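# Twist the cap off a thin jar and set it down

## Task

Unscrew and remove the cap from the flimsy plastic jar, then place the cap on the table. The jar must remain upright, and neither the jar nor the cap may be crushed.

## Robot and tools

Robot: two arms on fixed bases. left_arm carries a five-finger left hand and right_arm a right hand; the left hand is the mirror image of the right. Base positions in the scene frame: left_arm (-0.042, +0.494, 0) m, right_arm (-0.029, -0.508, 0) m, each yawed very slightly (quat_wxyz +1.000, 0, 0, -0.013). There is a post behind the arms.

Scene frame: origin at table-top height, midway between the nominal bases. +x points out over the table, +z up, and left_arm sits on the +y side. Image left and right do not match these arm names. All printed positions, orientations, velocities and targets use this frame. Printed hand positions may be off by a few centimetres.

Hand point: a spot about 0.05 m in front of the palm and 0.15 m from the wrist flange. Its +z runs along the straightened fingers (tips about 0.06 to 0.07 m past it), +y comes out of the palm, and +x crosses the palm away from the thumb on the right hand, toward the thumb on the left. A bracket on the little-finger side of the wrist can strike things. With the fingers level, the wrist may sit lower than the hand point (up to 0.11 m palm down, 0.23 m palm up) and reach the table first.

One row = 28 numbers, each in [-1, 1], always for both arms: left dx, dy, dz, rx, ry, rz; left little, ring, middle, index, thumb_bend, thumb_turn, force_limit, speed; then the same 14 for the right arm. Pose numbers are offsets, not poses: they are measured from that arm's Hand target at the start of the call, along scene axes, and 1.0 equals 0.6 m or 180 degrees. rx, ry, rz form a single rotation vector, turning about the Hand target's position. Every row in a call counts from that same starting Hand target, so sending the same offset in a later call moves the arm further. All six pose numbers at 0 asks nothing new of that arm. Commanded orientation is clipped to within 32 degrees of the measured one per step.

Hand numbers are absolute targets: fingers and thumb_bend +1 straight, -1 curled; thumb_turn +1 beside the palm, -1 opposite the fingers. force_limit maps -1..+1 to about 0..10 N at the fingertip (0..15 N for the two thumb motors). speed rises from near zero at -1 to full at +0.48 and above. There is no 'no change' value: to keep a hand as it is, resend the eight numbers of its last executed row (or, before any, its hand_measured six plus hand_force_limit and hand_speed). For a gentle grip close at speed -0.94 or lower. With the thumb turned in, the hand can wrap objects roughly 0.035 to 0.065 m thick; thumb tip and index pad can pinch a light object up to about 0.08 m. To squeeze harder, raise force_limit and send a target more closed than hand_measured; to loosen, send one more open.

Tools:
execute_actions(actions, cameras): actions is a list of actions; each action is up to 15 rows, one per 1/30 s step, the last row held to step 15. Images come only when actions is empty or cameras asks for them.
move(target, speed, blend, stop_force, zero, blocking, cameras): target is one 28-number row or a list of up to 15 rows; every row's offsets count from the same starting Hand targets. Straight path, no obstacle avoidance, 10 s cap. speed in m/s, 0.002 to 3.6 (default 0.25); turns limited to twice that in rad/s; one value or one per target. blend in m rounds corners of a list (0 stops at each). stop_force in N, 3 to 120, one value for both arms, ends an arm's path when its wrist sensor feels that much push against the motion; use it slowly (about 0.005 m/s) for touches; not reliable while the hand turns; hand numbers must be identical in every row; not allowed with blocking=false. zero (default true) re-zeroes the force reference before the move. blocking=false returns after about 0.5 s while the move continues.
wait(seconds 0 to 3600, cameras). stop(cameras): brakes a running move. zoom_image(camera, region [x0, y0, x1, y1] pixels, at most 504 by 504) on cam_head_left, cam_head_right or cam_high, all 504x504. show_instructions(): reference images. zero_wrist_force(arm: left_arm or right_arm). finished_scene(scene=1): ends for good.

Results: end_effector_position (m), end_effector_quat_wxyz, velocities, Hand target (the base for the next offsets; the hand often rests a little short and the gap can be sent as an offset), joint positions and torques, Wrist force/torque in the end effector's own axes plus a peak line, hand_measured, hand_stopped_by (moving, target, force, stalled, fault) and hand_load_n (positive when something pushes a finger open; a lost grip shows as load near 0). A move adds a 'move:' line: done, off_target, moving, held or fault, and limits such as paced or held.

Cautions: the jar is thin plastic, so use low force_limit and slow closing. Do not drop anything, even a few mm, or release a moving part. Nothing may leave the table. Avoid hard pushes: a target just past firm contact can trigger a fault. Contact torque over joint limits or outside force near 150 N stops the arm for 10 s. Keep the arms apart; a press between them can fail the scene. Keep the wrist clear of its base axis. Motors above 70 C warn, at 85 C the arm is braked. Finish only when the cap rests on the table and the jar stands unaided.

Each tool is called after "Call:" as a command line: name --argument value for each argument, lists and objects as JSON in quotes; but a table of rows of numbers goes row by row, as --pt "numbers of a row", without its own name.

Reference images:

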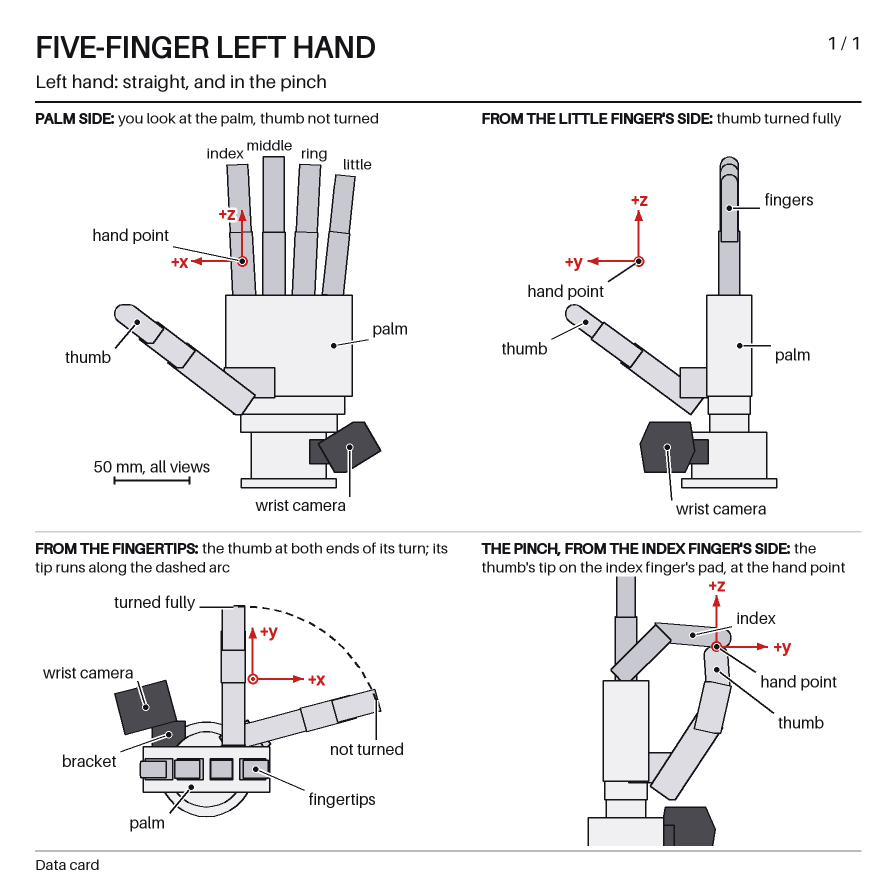

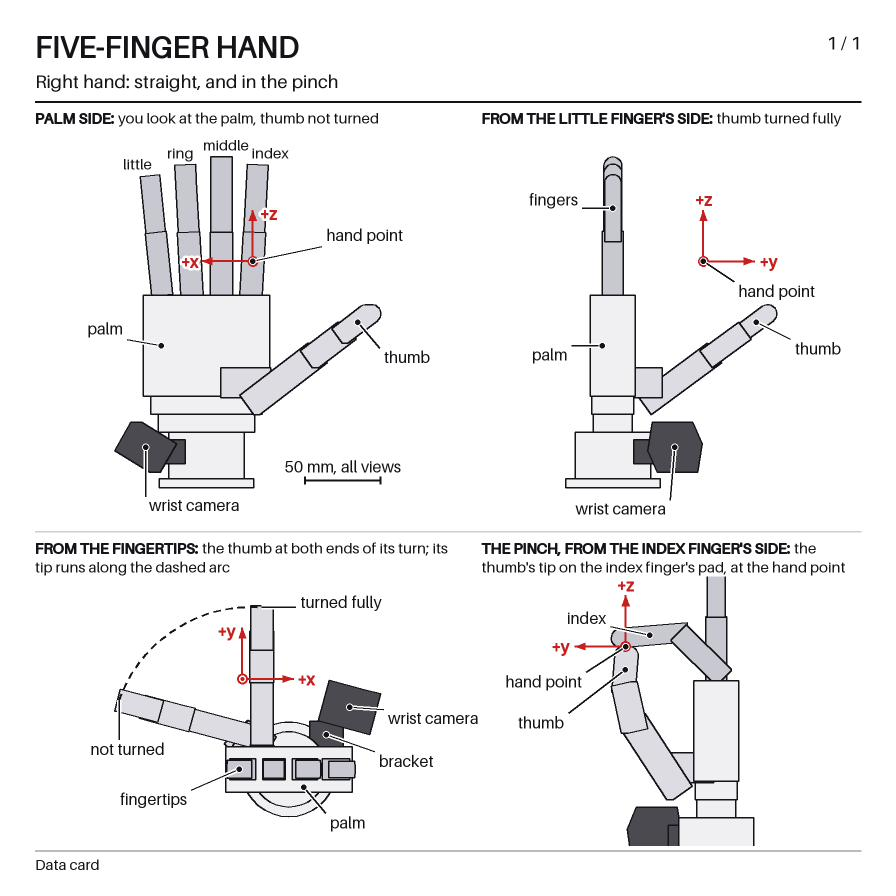

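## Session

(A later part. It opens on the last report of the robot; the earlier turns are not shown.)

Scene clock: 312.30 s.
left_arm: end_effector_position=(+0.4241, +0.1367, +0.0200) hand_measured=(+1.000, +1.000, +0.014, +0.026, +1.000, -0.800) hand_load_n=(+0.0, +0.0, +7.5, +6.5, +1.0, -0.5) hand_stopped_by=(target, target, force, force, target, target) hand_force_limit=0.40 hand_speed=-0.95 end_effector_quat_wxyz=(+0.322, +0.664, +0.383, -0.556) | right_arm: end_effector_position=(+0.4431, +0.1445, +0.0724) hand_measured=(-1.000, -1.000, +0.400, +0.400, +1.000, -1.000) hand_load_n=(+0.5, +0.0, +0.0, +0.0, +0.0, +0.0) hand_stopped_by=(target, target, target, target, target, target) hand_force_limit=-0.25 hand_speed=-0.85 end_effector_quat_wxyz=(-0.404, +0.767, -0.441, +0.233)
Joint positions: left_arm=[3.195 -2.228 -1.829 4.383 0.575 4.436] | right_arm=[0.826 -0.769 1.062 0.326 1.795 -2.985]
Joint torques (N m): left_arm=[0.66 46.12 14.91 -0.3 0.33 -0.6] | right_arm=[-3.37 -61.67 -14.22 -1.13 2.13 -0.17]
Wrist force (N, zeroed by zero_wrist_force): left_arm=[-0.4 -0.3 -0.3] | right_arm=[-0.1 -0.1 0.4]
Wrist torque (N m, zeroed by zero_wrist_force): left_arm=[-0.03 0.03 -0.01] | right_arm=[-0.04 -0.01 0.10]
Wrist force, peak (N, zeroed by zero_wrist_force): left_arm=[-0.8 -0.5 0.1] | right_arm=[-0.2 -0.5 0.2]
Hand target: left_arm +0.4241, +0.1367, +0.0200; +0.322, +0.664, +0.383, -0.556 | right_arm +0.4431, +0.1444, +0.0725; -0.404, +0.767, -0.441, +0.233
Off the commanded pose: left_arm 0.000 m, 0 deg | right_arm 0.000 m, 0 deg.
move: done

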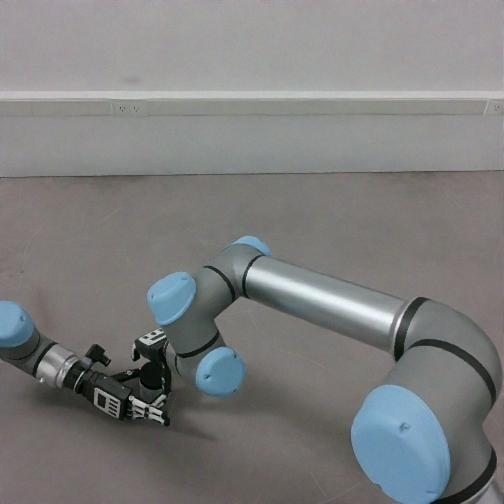

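Call:
move --target '[0,0,0,0,0,0,1,1,-0.4,-0.4,1,-0.8,0.4,-0.95,0.0037,-0.0008,0,0,0,-0.0556,-1,-1,0.4,0.4,1,-1,-0.25,-0.85]' --speed 0.1

Call:
move --target '[0,0,0,0,0,0,1,1,-0.4,-0.4,1,-0.8,0.4,-0.95,0,0,0,0,0,0,-1,-1,-0.1,-0.1,0.5,-1,-0.85,-0.9]' --speed 0.1

Scene clock: 314.33 s.
left_arm: end_effector_position=(+0.4241, +0.1367, +0.0200) hand_measured=(+1.000, +1.000, +0.014, +0.026, +1.000, -0.800) hand_load_n=(+0.0, +0.0, +7.5, +6.5, +1.0, -0.5) hand_stopped_by=(target, target, force, force, target, target) hand_force_limit=0.40 hand_speed=-0.95 end_effector_quat_wxyz=(+0.322, +0.664, +0.383, -0.556) | right_arm: end_effector_position=(+0.4453, +0.1440, +0.0723) hand_measured=(-1.000, -1.000, +0.400, +0.400, +1.000, -1.000) hand_load_n=(+0.0, +0.0, +0.0, +0.0, +0.0, +0.0) hand_stopped_by=(target, target, target, target, target, target) hand_force_limit=-0.25 hand_speed=-0.85 end_effector_quat_wxyz=(-0.382, +0.726, -0.506, +0.267)
Joint positions: left_arm=[3.195 -2.228 -1.829 4.383 0.575 4.436] | right_arm=[0.871 -0.723 0.984 0.4 1.972 -2.847]
Joint torques (N m): left_arm=[0.86 46.23 13.33 -0.49 0.31 -0.7] | right_arm=[-6.85 -62.53 -14.98 -0.95 0.06 -1.67]
Wrist force (N, zeroed by zero_wrist_force): left_arm=[-0.4 0.0 -0.3] | right_arm=[-0.4 -0.1 0.0]
Wrist torque (N m, zeroed by zero_wrist_force): left_arm=[0.02 0.04 -0.02] | right_arm=[-0.01 0.05 0.06]
Wrist force, peak (N, zeroed by zero_wrist_force): left_arm=[-0.7 -0.5 0.0] | right_arm=[0.2 -0.6 0.2]
Hand target: left_arm +0.4241, +0.1367, +0.0200; +0.322, +0.664, +0.383, -0.556 | right_arm +0.4454, +0.1440, +0.0725; -0.382, +0.725, -0.506, +0.267
Off the commanded pose: left_arm 0.000 m, 0 deg | right_arm 0.000 m, 0 deg.
move: done

Scene clock: 315.77 s.
left_arm: end_effector_position=(+0.4241, +0.1367, +0.0200) hand_measured=(+1.000, +1.000, +0.014, +0.026, +1.000, -0.800) hand_load_n=(+0.0, +0.0, +8.0, +6.5, +1.0, -1.5) hand_stopped_by=(target, target, force, force, target, target) hand_force_limit=0.40 hand_speed=-0.95 end_effector_quat_wxyz=(+0.322, +0.664, +0.383, -0.556) | right_arm: end_effector_position=(+0.4454, +0.1440, +0.0725) hand_measured=(-1.000, -1.000, +0.140, +0.112, +0.828, -1.000) hand_load_n=(+0.0, +0.0, +1.0, +2.5, +1.5, +0.0) hand_stopped_by=(target, target, force, force, force, target) hand_force_limit=-0.85 hand_speed=-0.90 end_effector_quat_wxyz=(-0.382, +0.725, -0.506, +0.267)
Joint positions: left_arm=[3.195 -2.228 -1.829 4.383 0.575 4.436] | right_arm=[0.87 -0.723 0.984 0.4 1.972 -2.847]
Joint torques (N m): left_arm=[0.7 46.22 13.75 -0.41 0.09 -0.68] | right_arm=[-4.68 -61.56 -13.62 0.48 2.12 1.93]
Wrist force (N, zeroed by zero_wrist_force): left_arm=[-0.9 -2.2 1.0] | right_arm=[0.2 -1.2 1.5]
Wrist torque (N m, zeroed by zero_wrist_force): left_arm=[-0.23 0.12 0.05] | right_arm=[-0.09 -0.04 0.06]
Wrist force, peak (N, zeroed by zero_wrist_force): left_arm=[-0.2 -3.3 1.6] | right_arm=[0.2 -2.9 1.9]
Hand target: left_arm +0.4241, +0.1367, +0.0200; +0.322, +0.664, +0.383, -0.556 | right_arm +0.4454, +0.1440, +0.0725; -0.382, +0.725, -0.506, +0.267
Off the commanded pose: left_arm 0.000 m, 0 deg | right_arm 0.000 m, 0 deg.
move: done

Call:
move --target '[0,0,0,0,0,0,1,1,-0.4,-0.4,1,-0.8,0.4,-0.95,0,0,0,0,0,0,-1,-1,-0.2,-0.2,0.4,-1,-0.25,-0.95]' --speed 0.1

Scene clock: 316.60 s.
left_arm: end_effector_position=(+0.4241, +0.1367, +0.0200) hand_measured=(+1.000, +1.000, +0.014, +0.026, +1.000, -0.800) hand_load_n=(-0.5, +0.0, +8.5, +6.5, +0.5, -2.0) hand_stopped_by=(target, target, force, force, target, target) hand_force_limit=0.40 hand_speed=-0.95 end_effector_quat_wxyz=(+0.322, +0.664, +0.383, -0.556) | right_arm: end_effector_position=(+0.4454, +0.1440, +0.0725) hand_measured=(-1.000, -1.000, +0.124, +0.104, +0.810, -1.000) hand_load_n=(+0.0, +0.0, +4.5, +4.0, +5.5, +0.0) hand_stopped_by=(target, target, force, force, force, target) hand_force_limit=-0.25 hand_speed=-0.95 end_effector_quat_wxyz=(-0.382, +0.725, -0.506, +0.267)
Joint positions: left_arm=[3.195 -2.228 -1.829 4.383 0.575 4.436] | right_arm=[0.87 -0.723 0.984 0.4 1.972 -2.847]
Joint torques (N m): left_arm=[1.29 45.97 13.29 -0.42 0.18 -0.58] | right_arm=[-1.35 -60.06 -13.47 2.12 1.17 2.01]
Wrist force (N, zeroed by zero_wrist_force): left_arm=[-1.6 -3.5 1.9] | right_arm=[0.2 -2.6 2.5]
Wrist torque (N m, zeroed by zero_wrist_force): left_arm=[-0.30 0.18 0.06] | right_arm=[-0.15 -0.07 0.03]
Wrist force, peak (N, zeroed by zero_wrist_force): left_arm=[-1.0 -4.6 2.6] | right_arm=[0.2 -4.1 3.1]
Hand target: left_arm +0.4241, +0.1367, +0.0200; +0.322, +0.664, +0.383, -0.556 | right_arm +0.4454, +0.1440, +0.0725; -0.382, +0.725, -0.506, +0.267
Off the commanded pose: left_arm 0.000 m, 0 deg | right_arm 0.000 m, 0 deg.
move: done

Call:
move --pt "0 0 0 0 0 0 1 1 -0.4 -0.4 1 -0.8 0.4 -0.95 -0.0032 0.0012 0 0 0 0.0556 -1 -1 -0.2 -0.2 0.4 -1 -0.25 -0.95" --pt "0 0 0 0 0 0 1 1 -0.4 -0.4 1 -0.8 0.4 -0.95 -0.0069 0.0015 0 0 0 0.1111 -1 -1 -0.2 -0.2 0.4 -1 -0.25 -0.95" --speed 0.08 --blend '[0.001, 0]'

Scene clock: 319.67 s.
left_arm: end_effector_position=(+0.4241, +0.1367, +0.0200) hand_measured=(+1.000, +1.000, +0.014, +0.026, +1.000, -0.800) hand_load_n=(+0.0, +0.0, +7.5, +6.5, +1.0, -0.5) hand_stopped_by=(target, target, force, force, target, target) hand_force_limit=0.40 hand_speed=-0.95 end_effector_quat_wxyz=(+0.322, +0.664, +0.383, -0.556) | right_arm: end_effector_position=(+0.4413, +0.1448, +0.0725) hand_measured=(-1.000, -1.000, +0.124, +0.104, +0.810, -1.000) hand_load_n=(+0.5, +0.0, +4.0, +3.0, +6.0, +0.5) hand_stopped_by=(target, target, force, force, force, target) hand_force_limit=-0.25 hand_speed=-0.95 end_effector_quat_wxyz=(-0.423, +0.802, -0.373, +0.197)
Joint positions: left_arm=[3.195 -2.228 -1.829 4.383 0.575 4.436] | right_arm=[0.779 -0.791 1.099 0.294 1.614 -3.112]
Joint torques (N m): left_arm=[1.04 46.3 11.97 -0.38 0.15 -0.63] | right_arm=[6.25 -46.18 -28.25 1.4 1.41 2.45]
Wrist force (N, zeroed by zero_wrist_force): left_arm=[-1.1 -0.2 0.7] | right_arm=[-0.6 -0.1 0.9]
Wrist torque (N m, zeroed by zero_wrist_force): left_arm=[-0.06 0.09 -0.01] | right_arm=[0.01 0.03 0.01]
Wrist force, peak (N, zeroed by zero_wrist_force): left_arm=[-1.3 -4.3 2.2] | right_arm=[0.6 -3.5 2.9]
Hand target: left_arm +0.4241, +0.1367, +0.0200; +0.322, +0.664, +0.383, -0.556 | right_arm +0.4412, +0.1449, +0.0725; -0.423, +0.802, -0.373, +0.197
Off the commanded pose: left_arm 0.000 m, 0 deg | right_arm 0.000 m, 0 deg.
move: done

Call:
move --pt "0 0 0 0 0 0 1 1 -0.4 -0.4 1 -0.8 0.4 -0.95 -0.0037 -0.0003 0 0 0 0.0556 -1 -1 -0.2 -0.2 0.4 -1 -0.25 -0.95" --pt "0 0 0 0 0 0 1 1 -0.4 -0.4 1 -0.8 0.4 -0.95 -0.0073 -0.0013 0 0 0 0.1111 -1 -1 -0.2 -0.2 0.4 -1 -0.25 -0.95" --speed 0.1 --blend '[0.001, 0]'

Scene clock: 322.07 s.
left_arm: end_effector_position=(+0.4241, +0.1367, +0.0200) hand_measured=(+1.000, +1.000, +0.014, +0.026, +1.000, -0.800) hand_load_n=(+0.0, +0.0, +7.0, +6.5, +1.0, +0.0) hand_stopped_by=(target, target, force, force, target, target) hand_force_limit=0.40 hand_speed=-0.95 end_effector_quat_wxyz=(+0.322, +0.664, +0.383, -0.556) | right_arm: end_effector_position=(+0.4369, +0.1440, +0.0723) hand_measured=(-1.000, -1.000, +0.124, +0.104, +0.810, -1.000) hand_load_n=(+0.0, +0.0, +3.5, +3.0, +6.0, +0.5) hand_stopped_by=(target, target, force, force, force, target) hand_force_limit=-0.25 hand_speed=-0.95 end_effector_quat_wxyz=(-0.450, +0.855, -0.228, +0.120)
Joint positions: left_arm=[3.195 -2.228 -1.829 4.383 0.575 4.436] | right_arm=[0.691 -0.77 1.067 0.341 1.256 -3.368]
Joint torques (N m): left_arm=[0.9 46.28 11.49 -0.41 0.22 -0.69] | right_arm=[6.43 -61.14 -13.44 -1.21 0.27 1.97]
Wrist force (N, zeroed by zero_wrist_force): left_arm=[-1.3 -0.2 0.1] | right_arm=[-0.6 -0.4 0.3]
Wrist torque (N m, zeroed by zero_wrist_force): left_arm=[-0.08 0.10 -0.04] | right_arm=[-0.06 0.07 -0.04]
Wrist force, peak (N, zeroed by zero_wrist_force): left_arm=[-2.4 0.0 -0.4] | right_arm=[1.1 -1.0 0.9]
Hand target: left_arm +0.4241, +0.1367, +0.0200; +0.322, +0.664, +0.383, -0.556 | right_arm +0.4368, +0.1441, +0.0725; -0.450, +0.855, -0.228, +0.120
Off the commanded pose: left_arm 0.000 m, 0 deg | right_arm 0.000 m, 0 deg.
move: done

Call:
move --pt "0 0 0 0 0 0 1 1 -0.4 -0.4 1 -0.8 0.4 -0.95 -0.0034 -0.0016 0 0 0 0.0556 -1 -1 -0.2 -0.2 0.4 -1 -0.25 -0.95" --pt "0 0 0 0 0 0 1 1 -0.4 -0.4 1 -0.8 0.4 -0.95 -0.0065 -0.0038 0 0 0 0.1111 -1 -1 -0.2 -0.2 0.4 -1 -0.25 -0.95" --pt "0 0 0 0 0 0 1 1 -0.4 -0.4 1 -0.8 0.4 -0.95 -0.0091 -0.0065 0 0 0 0.1667 -1 -1 -0.2 -0.2 0.4 -1 -0.25 -0.95" --speed 0.1 --blend '[0.001, 0.001, 0]' --cameras '["cam_head_left"]'

Call:
zoom_image --camera "cam_head_left" --region '[110, 320, 210, 420]'

Scene clock: 326.83 s.
left_arm: end_effector_position=(+0.4241, +0.1367, +0.0200) hand_measured=(+1.000, +1.000, +0.014, +0.026, +1.000, -0.800) hand_load_n=(+0.0, +0.0, +6.5, +7.0, +1.0, +0.0) hand_stopped_by=(target, target, force, force, target, target) hand_force_limit=0.40 hand_speed=-0.95 end_effector_quat_wxyz=(+0.322, +0.664, +0.383, -0.556) | right_arm: end_effector_position=(+0.4314, +0.1401, +0.0724) hand_measured=(-1.000, -1.000, +0.124, +0.104, +0.810, -1.000) hand_load_n=(-0.5, +0.0, +3.5, +3.0, +6.0, +0.5) hand_stopped_by=(target, target, force, force, force, target) hand_force_limit=-0.25 hand_speed=-0.95 end_effector_quat_wxyz=(-0.466, +0.885, +0.001, +0.000)
Joint positions: left_arm=[3.195 -2.228 -1.829 4.383 0.575 4.436] | right_arm=[0.6 -0.551 0.705 0.75 0.804 -3.864]
Joint torques (N m): left_arm=[0.97 46.32 9.03 -0.15 0.21 -0.62] | right_arm=[6.88 -65.66 -19.28 1.51 0.58 0.9]
Wrist force (N, zeroed by zero_wrist_force): left_arm=[-0.9 -0.1 -0.2] | right_arm=[-0.1 -1.2 0.1]
Wrist torque (N m, zeroed by zero_wrist_force): left_arm=[-0.07 0.05 -0.02] | right_arm=[-0.15 0.00 -0.06]
Wrist force, peak (N, zeroed by zero_wrist_force): left_arm=[-2.2 -0.1 -0.7] | right_arm=[-0.4 -1.7 0.1]
Hand target: left_arm +0.4241, +0.1367, +0.0200; +0.322, +0.664, +0.383, -0.556 | right_arm +0.4314, +0.1402, +0.0725; -0.466, +0.885, +0.001, +0.000
Off the commanded pose: left_arm 0.000 m, 0 deg | right_arm 0.000 m, 0 deg.
move: done

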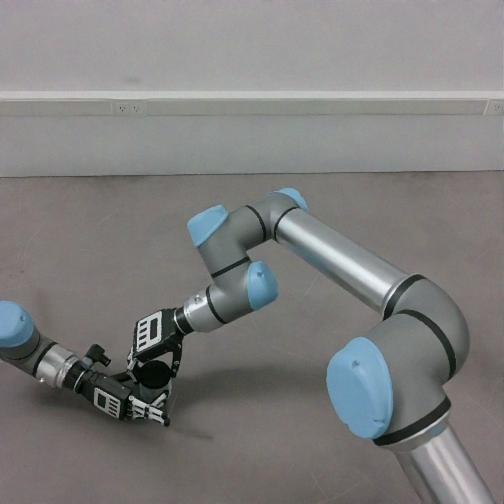

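Scaled by 5.040.

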